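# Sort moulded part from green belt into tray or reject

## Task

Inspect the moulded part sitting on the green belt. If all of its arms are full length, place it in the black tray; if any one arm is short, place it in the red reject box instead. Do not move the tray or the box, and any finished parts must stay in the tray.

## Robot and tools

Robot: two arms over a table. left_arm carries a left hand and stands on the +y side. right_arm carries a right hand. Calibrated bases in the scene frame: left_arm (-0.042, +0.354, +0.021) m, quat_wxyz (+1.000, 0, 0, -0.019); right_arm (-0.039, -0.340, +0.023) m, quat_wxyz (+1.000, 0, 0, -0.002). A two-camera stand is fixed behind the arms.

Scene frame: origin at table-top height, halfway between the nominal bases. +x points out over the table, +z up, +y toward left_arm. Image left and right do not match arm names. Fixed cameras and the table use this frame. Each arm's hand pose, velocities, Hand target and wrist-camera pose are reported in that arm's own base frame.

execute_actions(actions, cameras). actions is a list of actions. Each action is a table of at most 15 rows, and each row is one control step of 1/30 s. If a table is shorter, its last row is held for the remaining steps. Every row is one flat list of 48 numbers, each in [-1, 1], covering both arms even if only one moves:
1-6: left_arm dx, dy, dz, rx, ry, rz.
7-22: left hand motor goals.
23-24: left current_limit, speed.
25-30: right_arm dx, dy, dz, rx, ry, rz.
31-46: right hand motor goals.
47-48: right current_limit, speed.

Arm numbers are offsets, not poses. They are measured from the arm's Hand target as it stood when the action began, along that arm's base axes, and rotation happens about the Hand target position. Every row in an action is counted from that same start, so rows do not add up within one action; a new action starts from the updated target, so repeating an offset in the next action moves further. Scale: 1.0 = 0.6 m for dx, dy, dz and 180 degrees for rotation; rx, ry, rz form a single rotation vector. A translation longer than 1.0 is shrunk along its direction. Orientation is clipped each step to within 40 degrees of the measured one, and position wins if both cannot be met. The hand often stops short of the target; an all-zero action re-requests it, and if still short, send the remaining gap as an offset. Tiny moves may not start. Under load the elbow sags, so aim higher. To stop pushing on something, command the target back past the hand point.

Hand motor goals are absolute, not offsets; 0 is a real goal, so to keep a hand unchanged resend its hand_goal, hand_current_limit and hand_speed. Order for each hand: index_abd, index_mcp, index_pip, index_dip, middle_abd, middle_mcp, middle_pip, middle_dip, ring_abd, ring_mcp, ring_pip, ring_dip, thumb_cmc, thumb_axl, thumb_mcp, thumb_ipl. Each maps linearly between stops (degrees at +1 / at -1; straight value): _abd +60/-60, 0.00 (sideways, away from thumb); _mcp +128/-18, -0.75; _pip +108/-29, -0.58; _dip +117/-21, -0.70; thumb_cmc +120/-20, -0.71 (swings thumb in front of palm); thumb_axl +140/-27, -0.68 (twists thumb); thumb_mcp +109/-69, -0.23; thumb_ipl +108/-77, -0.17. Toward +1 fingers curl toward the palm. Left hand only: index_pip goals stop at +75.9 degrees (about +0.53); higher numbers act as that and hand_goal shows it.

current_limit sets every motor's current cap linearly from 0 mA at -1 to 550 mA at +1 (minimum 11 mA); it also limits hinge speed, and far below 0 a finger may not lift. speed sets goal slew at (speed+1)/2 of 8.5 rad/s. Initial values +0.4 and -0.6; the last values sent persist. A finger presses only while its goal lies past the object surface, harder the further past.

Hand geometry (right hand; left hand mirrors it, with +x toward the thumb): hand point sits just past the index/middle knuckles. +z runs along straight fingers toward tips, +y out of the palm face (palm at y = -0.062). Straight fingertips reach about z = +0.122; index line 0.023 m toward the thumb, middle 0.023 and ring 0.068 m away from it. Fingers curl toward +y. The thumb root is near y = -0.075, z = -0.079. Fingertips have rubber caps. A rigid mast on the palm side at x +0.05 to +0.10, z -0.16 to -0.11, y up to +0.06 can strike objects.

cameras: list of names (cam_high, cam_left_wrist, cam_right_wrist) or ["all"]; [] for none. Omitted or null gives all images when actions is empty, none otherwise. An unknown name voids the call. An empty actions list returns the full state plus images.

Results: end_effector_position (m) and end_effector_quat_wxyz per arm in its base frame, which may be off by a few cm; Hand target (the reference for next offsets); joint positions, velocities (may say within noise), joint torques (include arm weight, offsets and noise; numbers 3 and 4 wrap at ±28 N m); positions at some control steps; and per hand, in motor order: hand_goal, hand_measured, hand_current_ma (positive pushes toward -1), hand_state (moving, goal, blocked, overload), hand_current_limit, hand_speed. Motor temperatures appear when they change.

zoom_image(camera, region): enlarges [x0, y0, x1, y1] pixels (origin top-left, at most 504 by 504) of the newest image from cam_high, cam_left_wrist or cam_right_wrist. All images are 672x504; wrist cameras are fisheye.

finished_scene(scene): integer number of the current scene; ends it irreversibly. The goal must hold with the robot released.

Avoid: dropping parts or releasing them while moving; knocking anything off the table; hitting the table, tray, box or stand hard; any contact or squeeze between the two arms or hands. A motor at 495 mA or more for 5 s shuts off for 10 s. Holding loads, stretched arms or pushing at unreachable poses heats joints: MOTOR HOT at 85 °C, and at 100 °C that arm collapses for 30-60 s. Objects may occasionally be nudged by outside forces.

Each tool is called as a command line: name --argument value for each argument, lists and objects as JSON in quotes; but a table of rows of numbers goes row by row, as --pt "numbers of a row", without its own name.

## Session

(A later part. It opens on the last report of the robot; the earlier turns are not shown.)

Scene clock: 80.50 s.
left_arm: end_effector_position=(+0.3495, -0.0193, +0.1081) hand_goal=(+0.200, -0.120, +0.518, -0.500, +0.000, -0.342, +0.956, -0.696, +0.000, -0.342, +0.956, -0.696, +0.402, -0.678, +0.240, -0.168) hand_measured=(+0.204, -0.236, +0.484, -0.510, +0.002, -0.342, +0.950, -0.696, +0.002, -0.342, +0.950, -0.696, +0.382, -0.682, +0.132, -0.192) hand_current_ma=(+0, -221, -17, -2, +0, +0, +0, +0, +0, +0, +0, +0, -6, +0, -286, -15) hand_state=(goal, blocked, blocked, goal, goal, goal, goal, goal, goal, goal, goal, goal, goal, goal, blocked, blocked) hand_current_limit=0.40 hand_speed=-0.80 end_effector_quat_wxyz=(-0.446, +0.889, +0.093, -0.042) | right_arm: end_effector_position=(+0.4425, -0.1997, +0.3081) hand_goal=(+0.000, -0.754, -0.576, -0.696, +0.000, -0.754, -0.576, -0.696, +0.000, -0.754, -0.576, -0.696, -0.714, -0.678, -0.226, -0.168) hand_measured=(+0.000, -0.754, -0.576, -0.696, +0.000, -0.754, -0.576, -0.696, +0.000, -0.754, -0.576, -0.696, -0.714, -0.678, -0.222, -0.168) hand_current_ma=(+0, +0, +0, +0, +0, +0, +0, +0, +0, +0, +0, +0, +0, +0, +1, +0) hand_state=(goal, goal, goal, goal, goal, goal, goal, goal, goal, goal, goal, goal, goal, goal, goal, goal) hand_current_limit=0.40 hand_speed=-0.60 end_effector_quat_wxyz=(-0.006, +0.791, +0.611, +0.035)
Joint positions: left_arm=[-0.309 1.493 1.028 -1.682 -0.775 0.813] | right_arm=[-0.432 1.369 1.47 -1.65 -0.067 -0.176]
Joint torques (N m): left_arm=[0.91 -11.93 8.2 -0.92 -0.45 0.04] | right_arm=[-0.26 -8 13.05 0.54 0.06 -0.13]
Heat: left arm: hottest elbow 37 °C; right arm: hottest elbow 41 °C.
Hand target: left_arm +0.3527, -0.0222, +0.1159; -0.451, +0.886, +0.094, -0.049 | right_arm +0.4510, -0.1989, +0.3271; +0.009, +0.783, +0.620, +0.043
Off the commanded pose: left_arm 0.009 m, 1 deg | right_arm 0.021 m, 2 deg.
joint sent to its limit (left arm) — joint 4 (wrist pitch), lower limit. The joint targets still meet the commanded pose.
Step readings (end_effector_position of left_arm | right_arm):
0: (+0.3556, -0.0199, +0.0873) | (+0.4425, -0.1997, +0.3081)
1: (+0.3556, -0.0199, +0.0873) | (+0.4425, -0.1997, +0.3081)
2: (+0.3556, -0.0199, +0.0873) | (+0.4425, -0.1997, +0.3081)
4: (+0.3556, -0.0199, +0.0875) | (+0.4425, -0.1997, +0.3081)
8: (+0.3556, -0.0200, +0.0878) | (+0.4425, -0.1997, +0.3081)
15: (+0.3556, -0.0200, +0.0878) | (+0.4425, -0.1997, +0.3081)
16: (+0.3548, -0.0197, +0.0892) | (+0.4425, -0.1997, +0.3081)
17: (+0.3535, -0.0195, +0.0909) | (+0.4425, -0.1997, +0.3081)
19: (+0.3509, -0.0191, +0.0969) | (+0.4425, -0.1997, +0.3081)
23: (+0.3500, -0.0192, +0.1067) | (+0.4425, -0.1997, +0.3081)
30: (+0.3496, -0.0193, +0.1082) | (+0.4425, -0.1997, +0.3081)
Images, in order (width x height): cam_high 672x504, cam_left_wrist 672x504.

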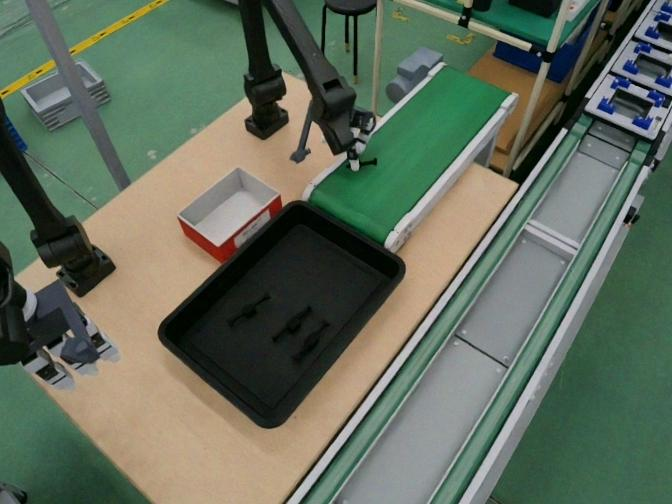

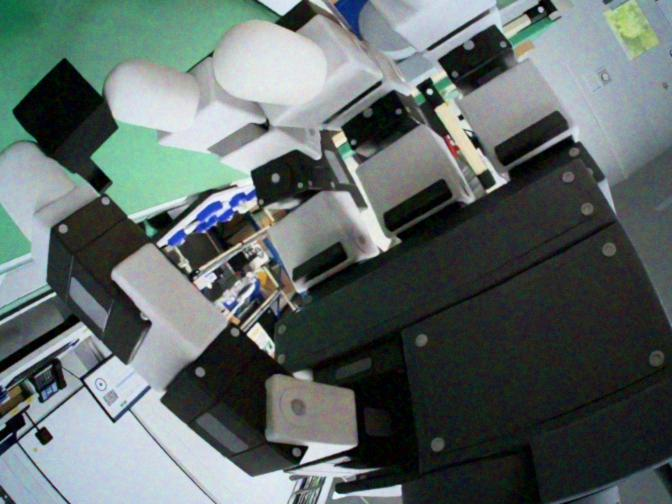

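execute_actions --actions '[[[0,0,0.1,0,0,0, 0.2,-0.12,0.518,-0.5, 0,-0.342,0.956,-0.696, 0,-0.342,0.956,-0.696, 0.403,-0.678,0.24,-0.168, 0.4,-0.8, 0,0,0,0,0,0, 0,-0.754,-0.576,-0.696, 0,-0.754,-0.576,-0.696, 0,-0.754,-0.576,-0.696, -0.714,-0.678,-0.226,-0.168, 0.4,-0.6]],[[-0.022,-0.063,0.067,0.0225,-0.0003,-0.1231, 0.2,-0.12,0.518,-0.5, 0,-0.342,0.956,-0.696, 0,-0.342,0.956,-0.696, 0.403,-0.678,0.24,-0.168, 0.4,-0.8, 0,0,0,0,0,0, 0,-0.754,-0.576,-0.696, 0,-0.754,-0.576,-0.696, 0,-0.754,-0.576,-0.696, -0.714,-0.678,-0.226,-0.168, 0.4,-0.6]],[[-0.05,-0.1,0.04,0.0207,-0.0086,-0.1388, 0.2,-0.12,0.518,-0.5, 0,-0.342,0.956,-0.696, 0,-0.342,0.956,-0.696, 0.403,-0.678,0.24,-0.168, 0.4,-0.8, 0,0,0,0,0,0, 0,-0.754,-0.576,-0.696, 0,-0.754,-0.576,-0.696, 0,-0.754,-0.576,-0.696, -0.714,-0.678,-0.226,-0.168, 0.4,-0.6]]]' --cameras '["cam_high","cam_left_wrist"]'

Scene clock: 87.80 s.
left_arm: end_effector_position=(+0.3054, -0.1204, +0.2310) hand_goal=(+0.200, -0.120, +0.518, -0.500, +0.000, -0.342, +0.956, -0.696, +0.000, -0.342, +0.956, -0.696, +0.402, -0.678, +0.240, -0.168) hand_measured=(+0.206, -0.230, +0.478, -0.512, +0.002, -0.340, +0.950, -0.696, +0.002, -0.340, +0.950, -0.696, +0.376, -0.686, +0.138, -0.194) hand_current_ma=(+1, -201, -25, -3, +0, +0, +0, +0, +0, +0, +0, +0, -12, -1, -256, -19) hand_state=(goal, blocked, blocked, goal, goal, goal, goal, goal, goal, goal, goal, goal, blocked, goal, blocked, blocked) hand_current_limit=0.40 hand_speed=-0.80 end_effector_quat_wxyz=(-0.493, +0.816, -0.262, +0.152) | right_arm: end_effector_position=(+0.4425, -0.1997, +0.3081) hand_goal=(+0.000, -0.754, -0.576, -0.696, +0.000, -0.754, -0.576, -0.696, +0.000, -0.754, -0.576, -0.696, -0.714, -0.678, -0.226, -0.168) hand_measured=(+0.000, -0.754, -0.576, -0.696, +0.000, -0.754, -0.576, -0.696, +0.000, -0.754, -0.576, -0.696, -0.714, -0.678, -0.222, -0.168) hand_current_ma=(+0, +0, +0, +0, +0, +0, +0, +0, +0, +0, +0, +0, +0, +0, +1, +0) hand_state=(goal, goal, goal, goal, goal, goal, goal, goal, goal, goal, goal, goal, goal, goal, goal, goal) hand_current_limit=0.40 hand_speed=-0.60 end_effector_quat_wxyz=(-0.006, +0.791, +0.611, +0.035)
Joint positions: left_arm=[-0.733 1.172 1.05 -1.676 -1.07 1.324] | right_arm=[-0.432 1.369 1.47 -1.65 -0.067 -0.176]
Joint torques (N m): left_arm=[1.85 -8.64 10.09 -0.01 -0.8 0.05] | right_arm=[-0.26 -8.06 13.05 0.53 0.06 -0.13]
Heat: left arm: hottest elbow 37 °C; right arm: hottest elbow 41 °C.
Hand target: left_arm +0.3095, -0.1200, +0.2402; -0.491, +0.818, -0.257, +0.155 | right_arm +0.4510, -0.1989, +0.3271; +0.009, +0.783, +0.620, +0.043
Off the commanded pose: left_arm 0.010 m, 1 deg | right_arm 0.021 m, 2 deg.
Step readings (end_effector_position of left_arm | right_arm):
0: (+0.3495, -0.0193, +0.1081) | (+0.4425, -0.1997, +0.3081)
1: (+0.3485, -0.0192, +0.1112) | (+0.4425, -0.1997, +0.3081)
2: (+0.3469, -0.0196, +0.1146) | (+0.4425, -0.1997, +0.3081)
4: (+0.3449, -0.0198, +0.1307) | (+0.4425, -0.1997, +0.3081)
8: (+0.3444, -0.0207, +0.1637) | (+0.4425, -0.1997, +0.3081)
15: (+0.3443, -0.0217, +0.1705) | (+0.4425, -0.1997, +0.3081)
16: (+0.3463, -0.0186, +0.1758) | (+0.4425, -0.1997, +0.3081)
17: (+0.3484, -0.0173, +0.1820) | (+0.4425, -0.1997, +0.3081)
19: (+0.3458, -0.0355, +0.1914) | (+0.4425, -0.1997, +0.3081)
23: (+0.3346, -0.0589, +0.2003) | (+0.4425, -0.1997, +0.3081)
30: (+0.3311, -0.0580, +0.2010) | (+0.4425, -0.1997, +0.3081)
31: (+0.3330, -0.0581, +0.2067) | (+0.4425, -0.1997, +0.3081)
32: (+0.3339, -0.0610, +0.2124) | (+0.4425, -0.1997, +0.3081)
34: (+0.3250, -0.0927, +0.2207) | (+0.4425, -0.1997, +0.3081)
38: (+0.3063, -0.1260, +0.2301) | (+0.4425, -0.1997, +0.3081)
45: (+0.3059, -0.1206, +0.2311) | (+0.4425, -0.1997, +0.3081)
Images, in order (width x height): cam_high 672x504, cam_left_wrist 672x504.

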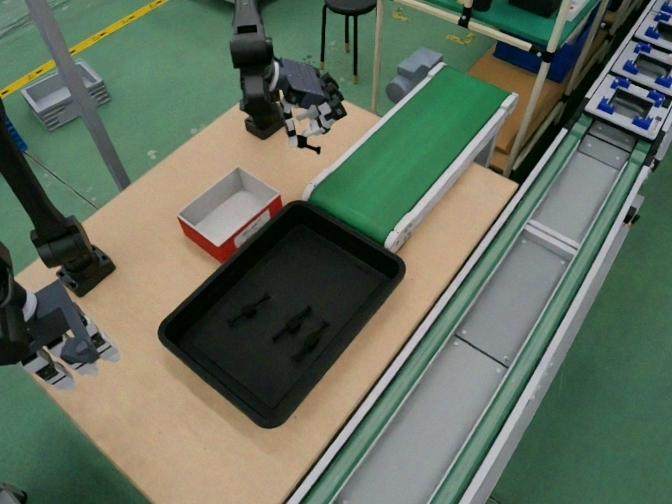

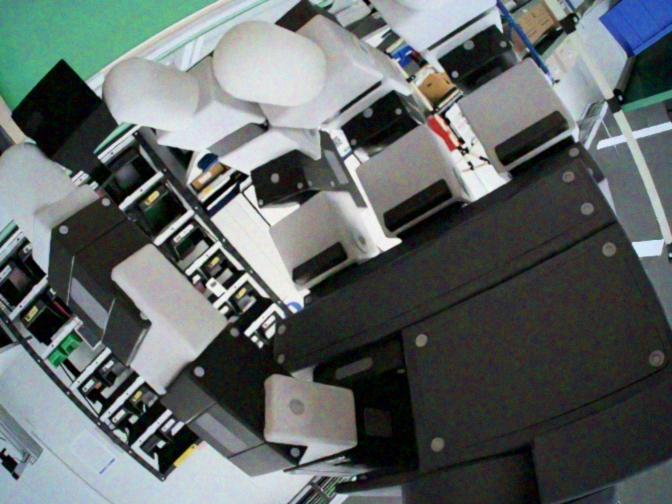

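execute_actions --actions '[[[-0.067,-0.117,0.017,0.0158,-0.0158,-0.111, 0.2,-0.12,0.518,-0.5, 0,-0.342,0.956,-0.696, 0,-0.342,0.956,-0.696, 0.403,-0.678,0.24,-0.168, 0.4,-0.8, 0,0,0,0,0,0, 0,-0.754,-0.576,-0.696, 0,-0.754,-0.576,-0.696, 0,-0.754,-0.576,-0.696, -0.714,-0.678,-0.226,-0.168, 0.4,-0.6]],[[-0.058,-0.117,0,0.0098,-0.0201,-0.0988, 0.2,-0.12,0.518,-0.5, 0,-0.342,0.956,-0.696, 0,-0.342,0.956,-0.696, 0.403,-0.678,0.24,-0.168, 0.4,-0.8, 0,0,0,0,0,0, 0,-0.754,-0.576,-0.696, 0,-0.754,-0.576,-0.696, 0,-0.754,-0.576,-0.696, -0.714,-0.678,-0.226,-0.168, 0.4,-0.6]],[[-0.058,-0.082,-0.017,0,0,0, 0.2,-0.12,0.518,-0.5, 0,-0.342,0.956,-0.696, 0,-0.342,0.956,-0.696, 0.403,-0.678,0.24,-0.168, 0.4,-0.8, 0,0,0,0,0,0, 0,-0.754,-0.576,-0.696, 0,-0.754,-0.576,-0.696, 0,-0.754,-0.576,-0.696, -0.714,-0.678,-0.226,-0.168, 0.4,-0.6]]]' --cameras '["cam_high","cam_left_wrist"]'

zoom_image --camera "cam_high" --region '[160, 110, 300, 250]'

Scene clock: 90.63 s.
left_arm: end_effector_position=(+0.1949, -0.2959, +0.2239) hand_goal=(+0.200, -0.120, +0.518, -0.500, +0.000, -0.342, +0.956, -0.696, +0.000, -0.342, +0.956, -0.696, +0.402, -0.678, +0.240, -0.168) hand_measured=(+0.208, -0.228, +0.476, -0.514, +0.002, -0.340, +0.950, -0.696, +0.002, -0.340, +0.950, -0.696, +0.372, -0.686, +0.140, -0.194) hand_current_ma=(+1, -198, -27, -3, +0, +0, +0, +0, +0, +0, +0, +0, -14, -2, -245, -20) hand_state=(goal, blocked, blocked, goal, goal, goal, goal, goal, goal, goal, goal, goal, blocked, goal, blocked, blocked) hand_current_limit=0.40 hand_speed=-0.80 end_effector_quat_wxyz=(-0.470, +0.649, -0.500, +0.329) | right_arm: end_effector_position=(+0.4425, -0.1997, +0.3081) hand_goal=(+0.000, -0.754, -0.576, -0.696, +0.000, -0.754, -0.576, -0.696, +0.000, -0.754, -0.576, -0.696, -0.714, -0.678, -0.226, -0.168) hand_measured=(+0.000, -0.754, -0.576, -0.696, +0.000, -0.754, -0.576, -0.696, +0.000, -0.754, -0.576, -0.696, -0.714, -0.678, -0.222, -0.168) hand_current_ma=(+0, +0, +0, +0, +0, +0, +0, +0, +0, +0, +0, +0, +0, +0, +1, +0) hand_state=(goal, goal, goal, goal, goal, goal, goal, goal, goal, goal, goal, goal, goal, goal, goal, goal) hand_current_limit=0.40 hand_speed=-0.60 end_effector_quat_wxyz=(-0.006, +0.791, +0.611, +0.035)
Joint positions: left_arm=[-1.378 1.262 1.059 -1.664 -1.205 1.301] | right_arm=[-0.432 1.369 1.47 -1.65 -0.067 -0.176]
Joint torques (N m): left_arm=[1.55 -9 11.62 -0.23 -0.87 -0.14] | right_arm=[-0.32 -8.06 13.05 0.54 0.07 -0.12]
Heat: left arm: hottest elbow 38 °C; right arm: hottest elbow 41 °C.
Hand target: left_arm +0.1998, -0.3095, +0.2402; -0.461, +0.660, -0.486, +0.341 | right_arm +0.4510, -0.1989, +0.3271; +0.009, +0.783, +0.620, +0.043
Off the commanded pose: left_arm 0.022 m, 3 deg | right_arm 0.021 m, 2 deg.
Step readings (end_effector_position of left_arm | right_arm):
0: (+0.3054, -0.1204, +0.2310) | (+0.4425, -0.1997, +0.3081)
1: (+0.3062, -0.1238, +0.2341) | (+0.4425, -0.1997, +0.3081)
2: (+0.3048, -0.1309, +0.2372) | (+0.4425, -0.1997, +0.3081)
4: (+0.2875, -0.1662, +0.2404) | (+0.4425, -0.1997, +0.3081)
8: (+0.2650, -0.1983, +0.2448) | (+0.4425, -0.1997, +0.3081)
15: (+0.2670, -0.1920, +0.2448) | (+0.4425, -0.1997, +0.3081)
16: (+0.2681, -0.1964, +0.2473) | (+0.4425, -0.1997, +0.3081)
17: (+0.2675, -0.2054, +0.2501) | (+0.4425, -0.1997, +0.3081)
19: (+0.2498, -0.2404, +0.2505) | (+0.4425, -0.1997, +0.3081)
23: (+0.2302, -0.2726, +0.2499) | (+0.4425, -0.1997, +0.3081)
30: (+0.2333, -0.2655, +0.2468) | (+0.4425, -0.1997, +0.3081)
31: (+0.2298, -0.2658, +0.2452) | (+0.4425, -0.1997, +0.3081)
32: (+0.2237, -0.2665, +0.2447) | (+0.4425, -0.1997, +0.3081)
34: (+0.2064, -0.2768, +0.2380) | (+0.4425, -0.1997, +0.3081)
38: (+0.1923, -0.2920, +0.2225) | (+0.4425, -0.1997, +0.3081)
45: (+0.1936, -0.2922, +0.2205) | (+0.4425, -0.1997, +0.3081)
Images, in order (width x height): cam_high 672x504, cam_left_wrist 672x504.

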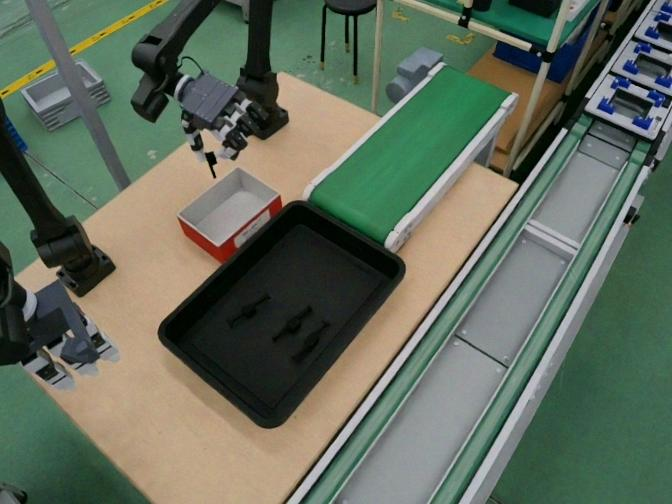

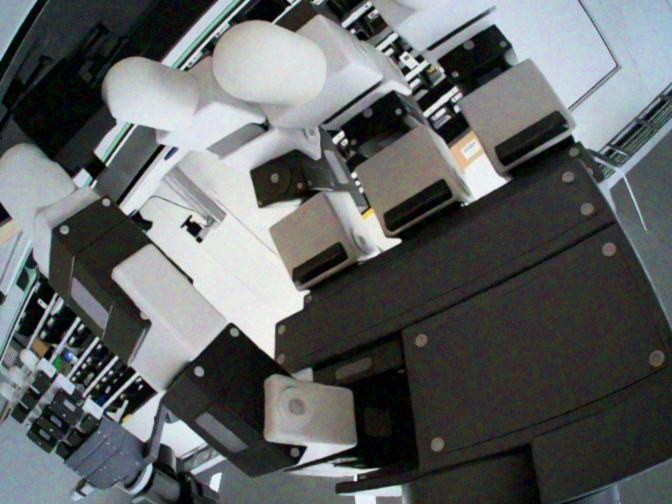

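Scaled by 3.600.

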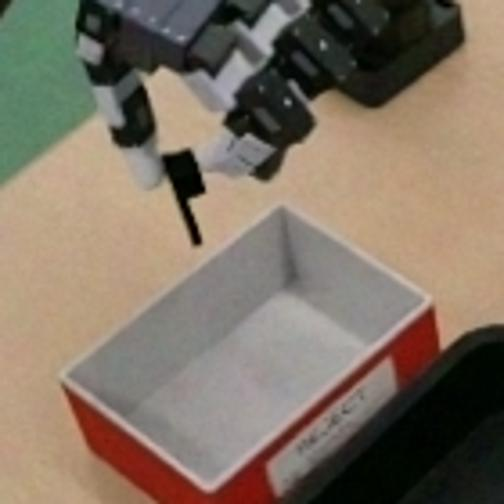

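execute_actions --actions '[[[0.003,-0.02,-0.12,0,0,0, 0.2,-0.12,0.518,-0.5, 0,-0.342,0.956,-0.696, 0,-0.342,0.956,-0.696, 0.403,-0.678,0.24,-0.168, 0.4,-0.8, 0,0,0,0,0,0, 0,-0.754,-0.576,-0.696, 0,-0.754,-0.576,-0.696, 0,-0.754,-0.576,-0.696, -0.714,-0.678,-0.226,-0.168, 0.4,-0.6]]]' --cameras '["cam_high"]'

zoom_image --camera "cam_high" --region '[160, 130, 290, 260]'

Scene clock: 100.37 s.
left_arm: end_effector_position=(+0.1998, -0.3183, +0.1656) hand_goal=(+0.200, -0.120, +0.518, -0.500, +0.000, -0.342, +0.956, -0.696, +0.000, -0.342, +0.956, -0.696, +0.402, -0.678, +0.240, -0.168) hand_measured=(+0.208, -0.228, +0.476, -0.514, +0.002, -0.340, +0.952, -0.696, +0.002, -0.340, +0.952, -0.696, +0.374, -0.686, +0.140, -0.194) hand_current_ma=(+1, -198, -27, -3, +0, +0, +0, +0, +0, +0, +0, +0, -14, -2, -245, -20) hand_state=(goal, blocked, blocked, goal, goal, goal, goal, goal, goal, goal, goal, goal, blocked, goal, blocked, blocked) hand_current_limit=0.40 hand_speed=-0.80 end_effector_quat_wxyz=(-0.466, +0.655, -0.492, +0.335) | right_arm: end_effector_position=(+0.4425, -0.1997, +0.3081) hand_goal=(+0.000, -0.754, -0.576, -0.696, +0.000, -0.754, -0.576, -0.696, +0.000, -0.754, -0.576, -0.696, -0.714, -0.678, -0.226, -0.168) hand_measured=(+0.000, -0.754, -0.576, -0.696, +0.000, -0.754, -0.576, -0.696, +0.000, -0.754, -0.576, -0.696, -0.714, -0.678, -0.222, -0.168) hand_current_ma=(+0, +0, +0, +0, +0, +0, +0, +0, +0, +0, +0, +0, +0, +0, +1, +0) hand_state=(goal, goal, goal, goal, goal, goal, goal, goal, goal, goal, goal, goal, goal, goal, goal, goal) hand_current_limit=0.40 hand_speed=-0.60 end_effector_quat_wxyz=(-0.006, +0.791, +0.611, +0.035)
Joint positions: left_arm=[-1.378 1.363 0.99 -1.492 -1.206 1.277] | right_arm=[-0.432 1.369 1.47 -1.65 -0.067 -0.176]
Joint torques (N m): left_arm=[1.2 -11.22 7.98 0.54 -0.87 -0.06] | right_arm=[-0.32 -8.06 13.05 0.53 0.06 -0.13]
Heat: left arm: hottest elbow 38 °C; right arm: hottest elbow 41 °C.
Hand target: left_arm +0.2015, -0.3215, +0.1682; -0.461, +0.660, -0.486, +0.341 | right_arm +0.4510, -0.1989, +0.3271; +0.009, +0.783, +0.620, +0.043
Off the commanded pose: left_arm 0.005 m, 1 deg | right_arm 0.021 m, 2 deg.
Step readings (end_effector_position of left_arm | right_arm):
0: (+0.1949, -0.2959, +0.2239) | (+0.4425, -0.1997, +0.3081)
1: (+0.1958, -0.2987, +0.2192) | (+0.4425, -0.1997, +0.3081)
2: (+0.1972, -0.3043, +0.2152) | (+0.4425, -0.1997, +0.3081)
4: (+0.1987, -0.3108, +0.1979) | (+0.4425, -0.1997, +0.3081)
8: (+0.1993, -0.3160, +0.1699) | (+0.4425, -0.1997, +0.3081)
15: (+0.1998, -0.3183, +0.1656) | (+0.4425, -0.1997, +0.3081)
Images, in order (width x height): cam_high 672x504.

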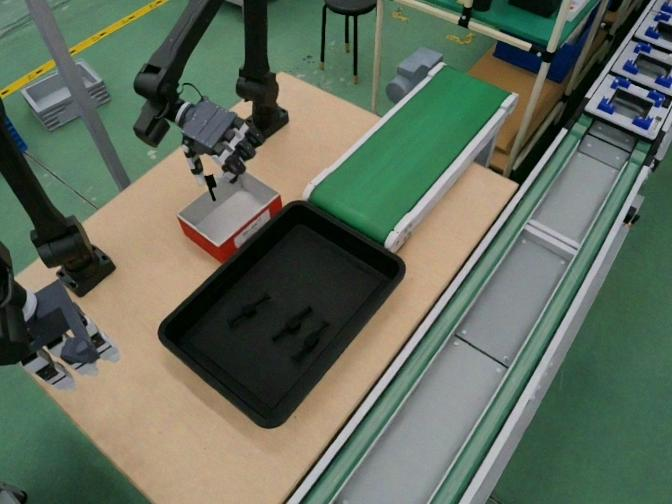

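Scaled by 3.877.

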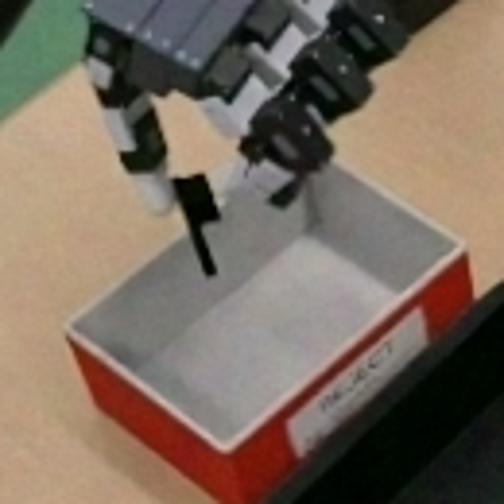

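execute_actions --actions '[[[-0.002,0.004,-0.12,0,0,0, 0.2,-0.12,0.518,-0.5, 0,-0.342,0.956,-0.696, 0,-0.342,0.956,-0.696, 0.403,-0.678,0.24,-0.168, 0.4,-0.8, 0,0,0,0,0,0, 0,-0.754,-0.576,-0.696, 0,-0.754,-0.576,-0.696, 0,-0.754,-0.576,-0.696, -0.714,-0.678,-0.226,-0.168, 0.4,-0.6]]]' --cameras '["cam_high"]'

zoom_image --camera "cam_high" --region '[160, 130, 290, 260]'

Scene clock: 102.13 s.
left_arm: end_effector_position=(+0.1989, -0.3131, +0.0919) hand_goal=(+0.200, -0.120, +0.518, -0.500, +0.000, -0.342, +0.956, -0.696, +0.000, -0.342, +0.956, -0.696, +0.402, -0.678, +0.240, -0.168) hand_measured=(+0.210, -0.228, +0.476, -0.514, +0.002, -0.340, +0.952, -0.696, +0.002, -0.340, +0.952, -0.696, +0.372, -0.686, +0.142, -0.194) hand_current_ma=(+1, -198, -27, -3, +0, +0, +0, +0, +0, +0, +0, +0, -14, -2, -241, -20) hand_state=(goal, blocked, blocked, goal, goal, goal, goal, goal, goal, goal, goal, goal, blocked, goal, blocked, blocked) hand_current_limit=0.40 hand_speed=-0.80 end_effector_quat_wxyz=(-0.465, +0.658, -0.488, +0.336) | right_arm: end_effector_position=(+0.4425, -0.1997, +0.3081) hand_goal=(+0.000, -0.754, -0.576, -0.696, +0.000, -0.754, -0.576, -0.696, +0.000, -0.754, -0.576, -0.696, -0.714, -0.678, -0.226, -0.168) hand_measured=(+0.000, -0.754, -0.576, -0.696, +0.000, -0.754, -0.576, -0.696, +0.000, -0.754, -0.576, -0.696, -0.714, -0.678, -0.222, -0.168) hand_current_ma=(+0, +0, +0, +0, +0, +0, +0, +0, +0, +0, +0, +0, +0, +0, +1, +0) hand_state=(goal, goal, goal, goal, goal, goal, goal, goal, goal, goal, goal, goal, goal, goal, goal, goal) hand_current_limit=0.40 hand_speed=-0.60 end_effector_quat_wxyz=(-0.006, +0.791, +0.611, +0.035)
Joint positions: left_arm=[-1.378 1.452 0.861 -1.287 -1.204 1.256] | right_arm=[-0.432 1.369 1.47 -1.65 -0.067 -0.176]
Joint torques (N m): left_arm=[1.14 -10.87 7.77 0.51 -0.91 0.06] | right_arm=[-0.32 -8 13.05 0.54 0.07 -0.12]
Heat: left arm: hottest elbow 38 °C; right arm: hottest elbow 41 °C.
Hand target: left_arm +0.2003, -0.3192, +0.0962; -0.461, +0.660, -0.486, +0.341 | right_arm +0.4510, -0.1989, +0.3271; +0.009, +0.783, +0.620, +0.043
Off the commanded pose: left_arm 0.008 m, 1 deg | right_arm 0.021 m, 2 deg.
Step readings (end_effector_position of left_arm | right_arm):
0: (+0.1998, -0.3183, +0.1656) | (+0.4425, -0.1997, +0.3081)
1: (+0.2002, -0.3182, +0.1596) | (+0.4425, -0.1997, +0.3081)
2: (+0.2016, -0.3217, +0.1530) | (+0.4425, -0.1997, +0.3081)
4: (+0.2005, -0.3179, +0.1309) | (+0.4425, -0.1997, +0.3081)
8: (+0.1982, -0.3098, +0.0958) | (+0.4425, -0.1997, +0.3081)
15: (+0.1988, -0.3129, +0.0919) | (+0.4425, -0.1997, +0.3081)
Images, in order (width x height): cam_high 672x504.

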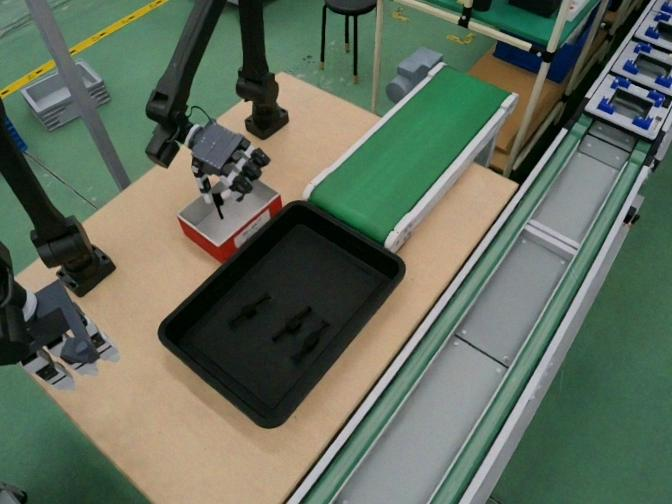

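Scaled by 3.877.

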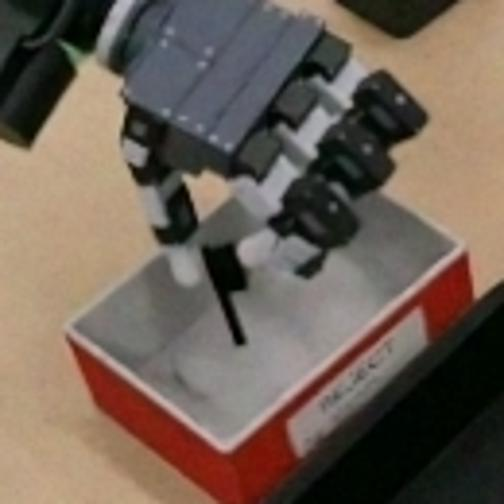

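execute_actions --actions '[[[0,0,-0.06,0,0,0, 0.2,-0.12,0.518,-0.5, 0,-0.342,0.956,-0.696, 0,-0.342,0.956,-0.696, 0.403,-0.678,0.24,-0.168, 0.4,-0.8, 0,0,0,0,0,0, 0,-0.754,-0.576,-0.696, 0,-0.754,-0.576,-0.696, 0,-0.754,-0.576,-0.696, -0.714,-0.678,-0.226,-0.168, 0.4,-0.6]]]' --cameras '["cam_high"]'

zoom_image --camera "cam_high" --region '[160, 130, 290, 260]'

Scene clock: 103.37 s.
left_arm: end_effector_position=(+0.2005, -0.3198, +0.0657) hand_goal=(+0.200, -0.120, +0.518, -0.500, +0.000, -0.342, +0.956, -0.696, +0.000, -0.342, +0.956, -0.696, +0.402, -0.678, +0.240, -0.168) hand_measured=(+0.210, -0.228, +0.476, -0.514, +0.002, -0.340, +0.952, -0.696, +0.002, -0.340, +0.954, -0.696, +0.372, -0.686, +0.142, -0.194) hand_current_ma=(+1, -198, -27, -3, +0, +0, +0, +0, +0, +0, +0, +0, -14, -2, -241, -20) hand_state=(goal, blocked, blocked, goal, goal, goal, goal, goal, goal, goal, goal, goal, blocked, goal, blocked, blocked) hand_current_limit=0.40 hand_speed=-0.80 end_effector_quat_wxyz=(-0.458, +0.663, -0.481, +0.345) | right_arm: end_effector_position=(+0.4425, -0.1997, +0.3081) hand_goal=(+0.000, -0.754, -0.576, -0.696, +0.000, -0.754, -0.576, -0.696, +0.000, -0.754, -0.576, -0.696, -0.714, -0.678, -0.226, -0.168) hand_measured=(+0.000, -0.754, -0.576, -0.696, +0.000, -0.754, -0.576, -0.696, +0.000, -0.754, -0.576, -0.696, -0.714, -0.678, -0.222, -0.168) hand_current_ma=(+0, +0, +0, +0, +0, +0, +0, +0, +0, +0, +0, +0, +0, +0, +1, +0) hand_state=(goal, goal, goal, goal, goal, goal, goal, goal, goal, goal, goal, goal, goal, goal, goal, goal) hand_current_limit=0.40 hand_speed=-0.60 end_effector_quat_wxyz=(-0.006, +0.791, +0.611, +0.035)
Joint positions: left_arm=[-1.378 1.501 0.83 -1.178 -1.207 1.256] | right_arm=[-0.432 1.369 1.47 -1.65 -0.067 -0.176]
Joint torques (N m): left_arm=[1.03 -10.4 6.3 0.46 -0.84 0.03] | right_arm=[-0.21 -8.06 13.05 0.53 0.07 -0.13]
Heat: left arm: hottest elbow 38 °C; right arm: hottest elbow 41 °C.
Hand target: left_arm +0.2004, -0.3191, +0.0602; -0.461, +0.660, -0.486, +0.341 | right_arm +0.4510, -0.1989, +0.3271; +0.009, +0.783, +0.620, +0.043
Off the commanded pose: left_arm 0.005 m, 1 deg | right_arm 0.021 m, 2 deg.
Step readings (end_effector_position of left_arm | right_arm):
0: (+0.1989, -0.3131, +0.0919) | (+0.4425, -0.1997, +0.3081)
1: (+0.1993, -0.3145, +0.0896) | (+0.4425, -0.1997, +0.3081)
2: (+0.2000, -0.3173, +0.0872) | (+0.4425, -0.1997, +0.3081)
4: (+0.2006, -0.3201, +0.0789) | (+0.4425, -0.1997, +0.3081)
8: (+0.2004, -0.3191, +0.0669) | (+0.4425, -0.1997, +0.3081)
15: (+0.2005, -0.3198, +0.0657) | (+0.4425, -0.1997, +0.3081)
Images, in order (width x height): cam_high 672x504.

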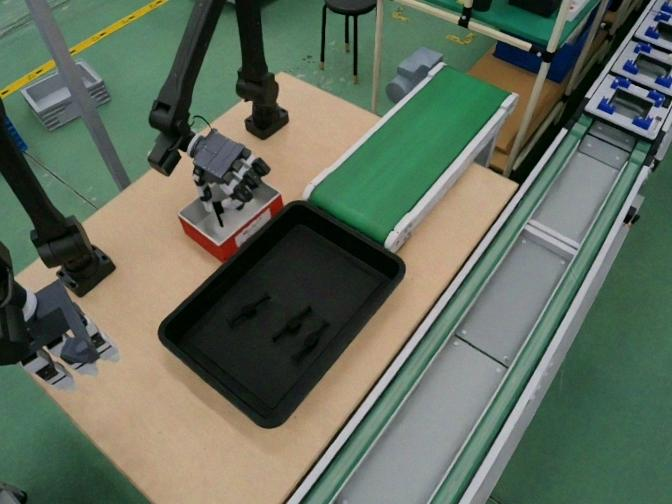

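Scaled by 3.877.

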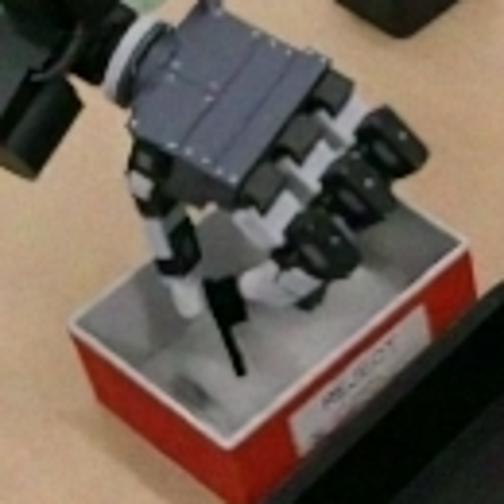

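execute_actions --actions '[[[0,0,-0.04,0,0,0, 0.2,-0.12,0.518,-0.5, 0,-0.342,0.956,-0.696, 0,-0.342,0.956,-0.696, 0.403,-0.678,0.24,-0.168, 0.4,-0.8, 0,0,0,0,0,0, 0,-0.754,-0.576,-0.696, 0,-0.754,-0.576,-0.696, 0,-0.754,-0.576,-0.696, -0.714,-0.678,-0.226,-0.168, 0.4,-0.6]]]' --cameras '["cam_high"]'

zoom_image --camera "cam_high" --region '[160, 130, 290, 260]'

Scene clock: 104.80 s.
left_arm: end_effector_position=(+0.2012, -0.3206, +0.0447) hand_goal=(+0.200, -0.120, +0.518, -0.500, +0.000, -0.342, +0.956, -0.696, +0.000, -0.342, +0.956, -0.696, +0.402, -0.678, +0.240, -0.168) hand_measured=(+0.210, -0.228, +0.476, -0.514, +0.002, -0.340, +0.952, -0.696, +0.002, -0.340, +0.960, -0.696, +0.372, -0.686, +0.142, -0.194) hand_current_ma=(+1, -198, -27, -3, +0, +0, +0, +0, +0, +0, +0, +0, -14, -2, -241, -20) hand_state=(goal, blocked, blocked, goal, goal, goal, goal, goal, goal, goal, goal, goal, blocked, goal, blocked, blocked) hand_current_limit=0.40 hand_speed=-0.80 end_effector_quat_wxyz=(-0.459, +0.660, -0.483, +0.346) | right_arm: end_effector_position=(+0.4425, -0.1997, +0.3081) hand_goal=(+0.000, -0.754, -0.576, -0.696, +0.000, -0.754, -0.576, -0.696, +0.000, -0.754, -0.576, -0.696, -0.714, -0.678, -0.226, -0.168) hand_measured=(+0.000, -0.754, -0.576, -0.696, +0.000, -0.754, -0.576, -0.696, +0.000, -0.754, -0.576, -0.696, -0.714, -0.678, -0.222, -0.168) hand_current_ma=(+0, +0, +0, +0, +0, +0, +0, +0, +0, +0, +0, +0, +0, +0, +1, +0) hand_state=(goal, goal, goal, goal, goal, goal, goal, goal, goal, goal, goal, goal, goal, goal, goal, goal) hand_current_limit=0.40 hand_speed=-0.60 end_effector_quat_wxyz=(-0.006, +0.791, +0.611, +0.035)
Joint positions: left_arm=[-1.378 1.545 0.808 -1.107 -1.212 1.265] | right_arm=[-0.432 1.369 1.47 -1.65 -0.067 -0.176]
Joint torques (N m): left_arm=[1.26 -9.76 5.76 0.77 -0.67 -0.02] | right_arm=[-0.32 -8.06 13.07 0.54 0.07 -0.13]
Heat: left arm: hottest elbow 38 °C; right arm: hottest elbow 41 °C.
Hand target: left_arm +0.2004, -0.3192, +0.0362; -0.461, +0.660, -0.486, +0.341 | right_arm +0.4510, -0.1989, +0.3271; +0.009, +0.783, +0.620, +0.043
Off the commanded pose: left_arm 0.009 m, 1 deg | right_arm 0.021 m, 2 deg.
Step readings (end_effector_position of left_arm | right_arm):
0: (+0.2005, -0.3198, +0.0657) | (+0.4425, -0.1997, +0.3081)
1: (+0.2007, -0.3206, +0.0640) | (+0.4425, -0.1997, +0.3081)
2: (+0.2011, -0.3221, +0.0619) | (+0.4425, -0.1997, +0.3081)
4: (+0.2013, -0.3230, +0.0546) | (+0.4425, -0.1997, +0.3081)
8: (+0.2011, -0.3204, +0.0448) | (+0.4425, -0.1997, +0.3081)
15: (+0.2012, -0.3207, +0.0447) | (+0.4425, -0.1997, +0.3081)
Images, in order (width x height): cam_high 672x504.

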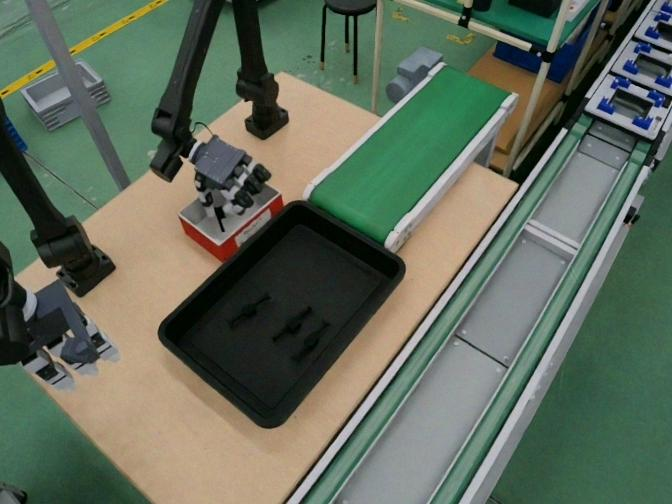

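Scaled by 3.877.

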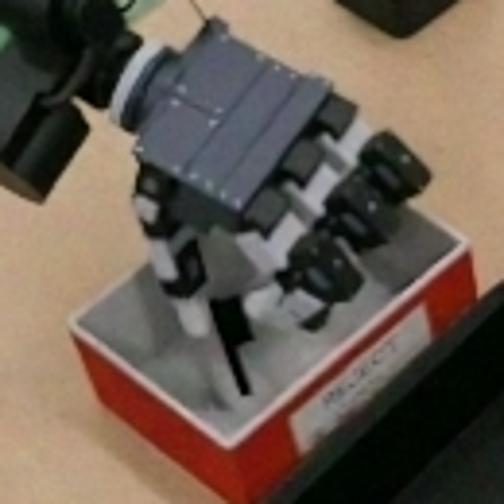

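execute_actions --actions '[[[0,-0.01,-0.033,0,0,0, 0.2,-0.12,0.518,-0.5, 0,-0.342,0.956,-0.696, 0,-0.342,0.956,-0.696, 0.403,-0.678,0.24,-0.168, 0.4,-0.8, 0,0,0,0,0,0, 0,-0.754,-0.576,-0.696, 0,-0.754,-0.576,-0.696, 0,-0.754,-0.576,-0.696, -0.714,-0.678,-0.226,-0.168, 0.4,-0.6]]]' --cameras '["cam_high"]'

zoom_image --camera "cam_high" --region '[160, 130, 290, 260]'

Scene clock: 106.63 s.
left_arm: end_effector_position=(+0.2016, -0.3251, +0.0225) hand_goal=(+0.200, -0.120, +0.518, -0.500, +0.000, -0.342, +0.956, -0.696, +0.000, -0.342, +0.956, -0.696, +0.402, -0.678, +0.240, -0.168) hand_measured=(+0.210, -0.228, +0.476, -0.514, +0.002, -0.340, +0.952, -0.696, +0.002, -0.340, +0.956, -0.696, +0.372, -0.686, +0.142, -0.194) hand_current_ma=(+1, -196, -27, -3, +0, +0, +0, +0, +0, +0, +0, +0, -14, -2, -237, -20) hand_state=(goal, blocked, blocked, goal, goal, goal, goal, goal, goal, goal, goal, goal, blocked, goal, blocked, blocked) hand_current_limit=0.40 hand_speed=-0.80 end_effector_quat_wxyz=(-0.461, +0.660, -0.485, +0.342) | right_arm: end_effector_position=(+0.4425, -0.1997, +0.3081) hand_goal=(+0.000, -0.754, -0.576, -0.696, +0.000, -0.754, -0.576, -0.696, +0.000, -0.754, -0.576, -0.696, -0.714, -0.678, -0.226, -0.168) hand_measured=(+0.000, -0.754, -0.576, -0.696, +0.000, -0.754, -0.576, -0.696, +0.000, -0.754, -0.576, -0.696, -0.714, -0.678, -0.222, -0.168) hand_current_ma=(+0, +0, +0, +0, +0, +0, +0, +0, +0, +0, +0, +0, +0, +0, +1, +0) hand_state=(goal, goal, goal, goal, goal, goal, goal, goal, goal, goal, goal, goal, goal, goal, goal, goal) hand_current_limit=0.40 hand_speed=-0.60 end_effector_quat_wxyz=(-0.006, +0.791, +0.611, +0.035)
Joint positions: left_arm=[-1.378 1.607 0.807 -1.054 -1.208 1.263] | right_arm=[-0.432 1.369 1.47 -1.65 -0.067 -0.176]
Joint torques (N m): left_arm=[0.91 -10.52 5.71 0.62 -0.74 -0.1] | right_arm=[-0.32 -8.12 13.05 0.53 0.07 -0.13]
Heat: left arm: hottest elbow 38 °C; right arm: hottest elbow 41 °C.
Hand target: left_arm +0.2003, -0.3252, +0.0164; -0.461, +0.660, -0.486, +0.341 | right_arm +0.4510, -0.1989, +0.3271; +0.009, +0.783, +0.620, +0.043
Off the commanded pose: left_arm 0.006 m, 0 deg | right_arm 0.021 m, 2 deg.
Step readings (end_effector_position of left_arm | right_arm):
0: (+0.2012, -0.3206, +0.0447) | (+0.4425, -0.1997, +0.3081)
1: (+0.2014, -0.3216, +0.0438) | (+0.4425, -0.1997, +0.3081)
2: (+0.2018, -0.3239, +0.0419) | (+0.4425, -0.1997, +0.3081)
4: (+0.2020, -0.3263, +0.0349) | (+0.4425, -0.1997, +0.3081)
8: (+0.2014, -0.3247, +0.0229) | (+0.4425, -0.1997, +0.3081)
15: (+0.2016, -0.3251, +0.0225) | (+0.4425, -0.1997, +0.3081)
Images, in order (width x height): cam_high 672x504.

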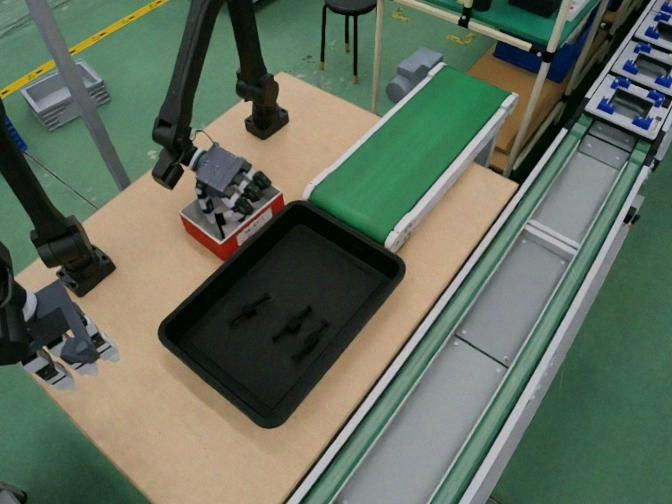

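Scaled by 3.877.

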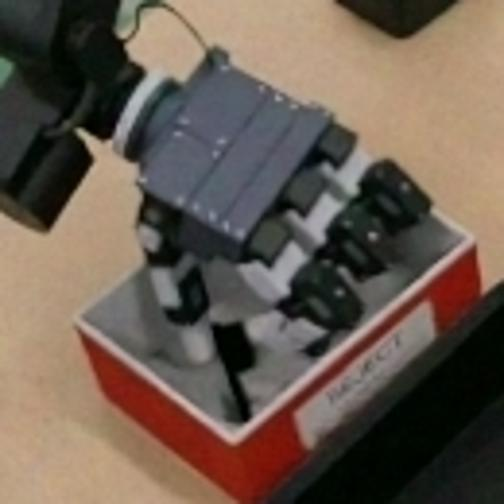

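execute_actions --actions '[[[0,-0.008,0.004,0,0,0, 0.2,-0.21,0.518,-0.5, 0,-0.342,0.956,-0.696, 0,-0.342,0.956,-0.696, 0.403,-0.678,0.15,-0.168, 0.4,-0.9, 0,0,0,0,0,0, 0,-0.754,-0.576,-0.696, 0,-0.754,-0.576,-0.696, 0,-0.754,-0.576,-0.696, -0.714,-0.678,-0.226,-0.168, 0.4,-0.6]],[[0,0,0,0,0,0, 0.2,-0.32,0.5,-0.5, 0,-0.342,0.956,-0.696, 0,-0.342,0.956,-0.696, 0.403,-0.678,0.08,-0.168, 0.4,-0.8, 0,0,0,0,0,0, 0,-0.754,-0.576,-0.696, 0,-0.754,-0.576,-0.696, 0,-0.754,-0.576,-0.696, -0.714,-0.678,-0.226,-0.168, 0.4,-0.6]],[[0,0,0,0,0,0, 0.2,-0.4,0.5,-0.5, 0,-0.342,0.956,-0.696, 0,-0.342,0.956,-0.696, 0.403,-0.678,0.04,-0.168, 0.4,-0.8, 0,0,0,0,0,0, 0,-0.754,-0.576,-0.696, 0,-0.754,-0.576,-0.696, 0,-0.754,-0.576,-0.696, -0.714,-0.678,-0.226,-0.168, 0.4,-0.6]]]' --cameras '["cam_high","cam_left_wrist"]'

zoom_image --camera "cam_high" --region '[160, 130, 290, 260]'

Scene clock: 110.93 s.
left_arm: end_effector_position=(+0.2016, -0.3252, +0.0225) hand_goal=(+0.200, -0.400, +0.500, -0.500, +0.000, -0.342, +0.956, -0.696, +0.000, -0.342, +0.956, -0.696, +0.402, -0.678, +0.040, -0.168) hand_measured=(+0.202, -0.386, +0.494, -0.504, +0.002, -0.340, +0.952, -0.696, +0.002, -0.340, +0.956, -0.696, +0.402, -0.680, +0.044, -0.170) hand_current_ma=(+0, +3, +0, +0, +0, +0, +0, +0, +0, +0, +0, +0, +0, +0, +0, +0) hand_state=(goal, goal, goal, goal, goal, goal, goal, goal, goal, goal, goal, goal, goal, goal, goal, goal) hand_current_limit=0.40 hand_speed=-0.80 end_effector_quat_wxyz=(-0.461, +0.660, -0.484, +0.343) | right_arm: end_effector_position=(+0.4425, -0.1997, +0.3081) hand_goal=(+0.000, -0.754, -0.576, -0.696, +0.000, -0.754, -0.576, -0.696, +0.000, -0.754, -0.576, -0.696, -0.714, -0.678, -0.226, -0.168) hand_measured=(+0.000, -0.754, -0.576, -0.696, +0.000, -0.754, -0.576, -0.696, +0.000, -0.754, -0.576, -0.696, -0.714, -0.678, -0.222, -0.168) hand_current_ma=(+0, +0, +0, +0, +0, +0, +0, +0, +0, +0, +0, +0, +0, +0, +1, +0) hand_state=(goal, goal, goal, goal, goal, goal, goal, goal, goal, goal, goal, goal, goal, goal, goal, goal) hand_current_limit=0.40 hand_speed=-0.60 end_effector_quat_wxyz=(-0.006, +0.791, +0.611, +0.035)
Joint positions: left_arm=[-1.378 1.607 0.807 -1.054 -1.208 1.262] | right_arm=[-0.432 1.369 1.47 -1.65 -0.067 -0.176]
Joint torques (N m): left_arm=[0.79 -10.58 6.69 -0.16 -0.75 -0.12] | right_arm=[-0.32 -8.12 13.05 0.53 0.07 -0.13]
Heat: left arm: hottest elbow 38 °C; right arm: hottest elbow 42 °C.
Hand target: left_arm +0.2004, -0.3300, +0.0188; -0.461, +0.660, -0.486, +0.341 | right_arm +0.4510, -0.1989, +0.3271; +0.009, +0.783, +0.620, +0.043
Off the commanded pose: left_arm 0.006 m, 0 deg | right_arm 0.021 m, 2 deg.
Step readings (end_effector_position of left_arm | right_arm):
0: (+0.2016, -0.3251, +0.0225) | (+0.4425, -0.1997, +0.3081)
1: (+0.2016, -0.3251, +0.0225) | (+0.4425, -0.1997, +0.3081)
2: (+0.2016, -0.3251, +0.0225) | (+0.4425, -0.1997, +0.3081)
4: (+0.2016, -0.3251, +0.0225) | (+0.4425, -0.1997, +0.3081)
8: (+0.2016, -0.3251, +0.0225) | (+0.4425, -0.1997, +0.3081)
15: (+0.2016, -0.3252, +0.0225) | (+0.4425, -0.1997, +0.3081)
16: (+0.2016, -0.3252, +0.0225) | (+0.4425, -0.1997, +0.3081)
17: (+0.2016, -0.3252, +0.0225) | (+0.4425, -0.1997, +0.3081)
19: (+0.2016, -0.3252, +0.0225) | (+0.4425, -0.1997, +0.3081)
23: (+0.2016, -0.3252, +0.0225) | (+0.4425, -0.1997, +0.3081)
30: (+0.2016, -0.3252, +0.0225) | (+0.4425, -0.1997, +0.3081)
31: (+0.2016, -0.3252, +0.0225) | (+0.4425, -0.1997, +0.3081)
32: (+0.2016, -0.3252, +0.0225) | (+0.4425, -0.1997, +0.3081)
34: (+0.2016, -0.3252, +0.0225) | (+0.4425, -0.1997, +0.3081)
38: (+0.2016, -0.3252, +0.0225) | (+0.4425, -0.1997, +0.3081)
45: (+0.2016, -0.3252, +0.0225) | (+0.4425, -0.1997, +0.3081)
Images, in order (width x height): cam_high 672x504, cam_left_wrist 672x504.

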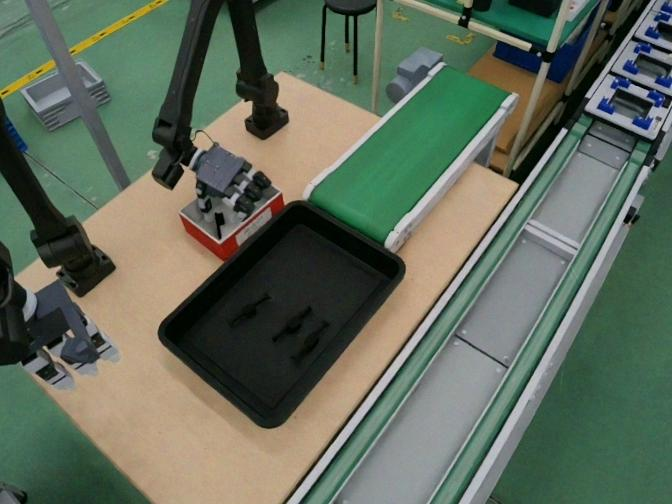

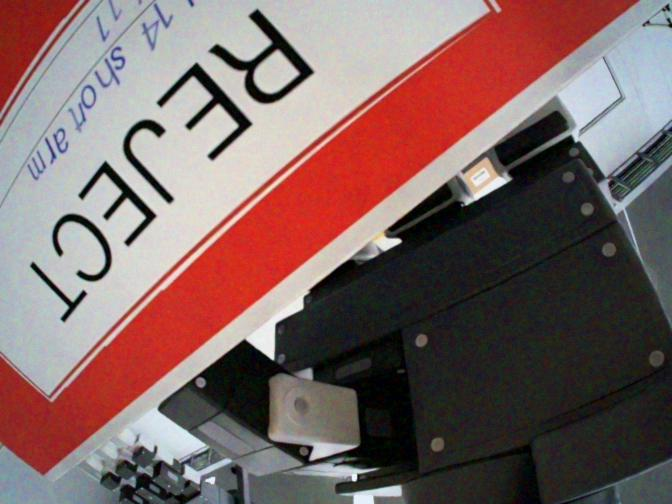

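Scaled by 3.877.

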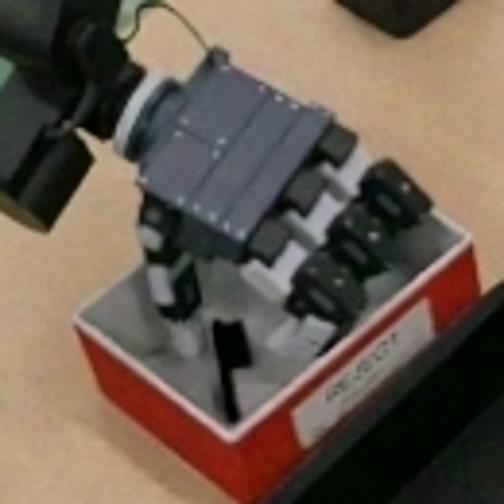

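execute_actions --actions '[[[0,-0.01,0.058,0,0,0, 0.2,-0.4,0.5,-0.5, 0,-0.342,0.956,-0.696, 0,-0.342,0.956,-0.696, 0.403,-0.678,0.04,-0.168, 0.4,-0.8, 0,0,0,0,0,0, 0,-0.754,-0.576,-0.696, 0,-0.754,-0.576,-0.696, 0,-0.754,-0.576,-0.696, -0.714,-0.678,-0.226,-0.168, 0.4,-0.6]],[[0,-0.05,0,0,0,0, 0.2,-0.4,0.5,-0.5, 0,-0.342,0.956,-0.696, 0,-0.342,0.956,-0.696, 0.403,-0.678,0.04,-0.168, 0.4,-0.8, 0,0,0,0,0,0, 0,-0.754,-0.576,-0.696, 0,-0.754,-0.576,-0.696, 0,-0.754,-0.576,-0.696, -0.714,-0.678,-0.226,-0.168, 0.4,-0.6]]]' --cameras '["cam_high"]'

zoom_image --camera "cam_high" --region '[160, 130, 290, 260]'

Scene clock: 113.50 s.
left_arm: end_effector_position=(+0.2017, -0.3552, +0.0557) hand_goal=(+0.200, -0.400, +0.500, -0.500, +0.000, -0.342, +0.956, -0.696, +0.000, -0.342, +0.956, -0.696, +0.402, -0.678, +0.040, -0.168) hand_measured=(+0.202, -0.386, +0.496, -0.502, +0.002, -0.340, +0.952, -0.696, +0.002, -0.340, +0.956, -0.696, +0.404, -0.680, +0.042, -0.170) hand_current_ma=(+0, +3, +0, +0, +0, +0, +0, +0, +0, +0, +0, +0, +0, +0, +0, +0) hand_state=(goal, goal, goal, goal, goal, goal, goal, goal, goal, goal, goal, goal, goal, goal, goal, goal) hand_current_limit=0.40 hand_speed=-0.80 end_effector_quat_wxyz=(-0.461, +0.661, -0.485, +0.339) | right_arm: end_effector_position=(+0.4425, -0.1997, +0.3081) hand_goal=(+0.000, -0.754, -0.576, -0.696, +0.000, -0.754, -0.576, -0.696, +0.000, -0.754, -0.576, -0.696, -0.714, -0.678, -0.226, -0.168) hand_measured=(+0.000, -0.754, -0.576, -0.696, +0.000, -0.754, -0.576, -0.696, +0.000, -0.754, -0.576, -0.696, -0.714, -0.678, -0.222, -0.168) hand_current_ma=(+0, +0, +0, +0, +0, +0, +0, +0, +0, +0, +0, +0, +0, +0, +1, +0) hand_state=(goal, goal, goal, goal, goal, goal, goal, goal, goal, goal, goal, goal, goal, goal, goal, goal) hand_current_limit=0.40 hand_speed=-0.60 end_effector_quat_wxyz=(-0.006, +0.791, +0.611, +0.035)
Joint positions: left_arm=[-1.391 1.616 0.934 -1.217 -1.199 1.221] | right_arm=[-0.432 1.369 1.47 -1.65 -0.067 -0.176]
Joint torques (N m): left_arm=[0.03 -10.81 8.29 -0.36 -0.87 -0.11] | right_arm=[-0.32 -8.06 13.07 0.53 0.06 -0.13]
Heat: left arm: hottest elbow 38 °C; right arm: hottest elbow 42 °C.
Hand target: left_arm +0.2004, -0.3659, +0.0536; -0.461, +0.660, -0.486, +0.341 | right_arm +0.4510, -0.1989, +0.3271; +0.009, +0.783, +0.620, +0.043
Off the commanded pose: left_arm 0.011 m, 0 deg | right_arm 0.021 m, 2 deg.
Step readings (end_effector_position of left_arm | right_arm):
0: (+0.2016, -0.3252, +0.0225) | (+0.4425, -0.1997, +0.3081)
1: (+0.2012, -0.3237, +0.0239) | (+0.4425, -0.1997, +0.3081)
2: (+0.2004, -0.3206, +0.0256) | (+0.4425, -0.1997, +0.3081)
4: (+0.1997, -0.3170, +0.0313) | (+0.4425, -0.1997, +0.3081)
8: (+0.1998, -0.3175, +0.0393) | (+0.4425, -0.1997, +0.3081)
15: (+0.2000, -0.3183, +0.0407) | (+0.4425, -0.1997, +0.3081)
16: (+0.1996, -0.3208, +0.0420) | (+0.4425, -0.1997, +0.3081)
17: (+0.1994, -0.3228, +0.0431) | (+0.4425, -0.1997, +0.3081)
19: (+0.2004, -0.3351, +0.0475) | (+0.4425, -0.1997, +0.3081)
23: (+0.2018, -0.3551, +0.0552) | (+0.4425, -0.1997, +0.3081)
30: (+0.2017, -0.3551, +0.0556) | (+0.4425, -0.1997, +0.3081)
Images, in order (width x height): cam_high 672x504.

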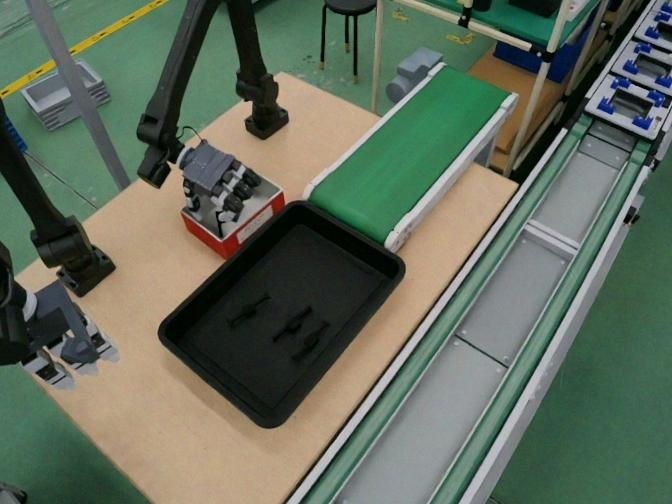

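Scaled by 3.877.

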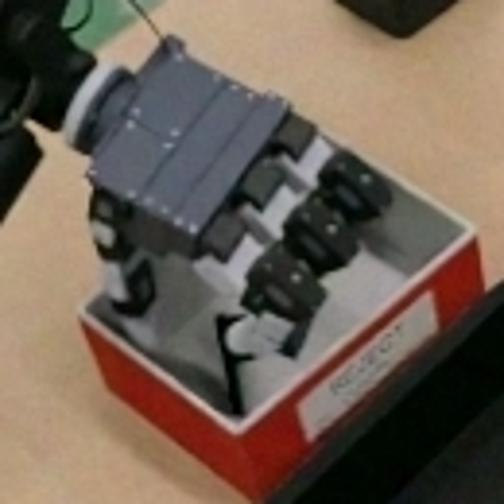

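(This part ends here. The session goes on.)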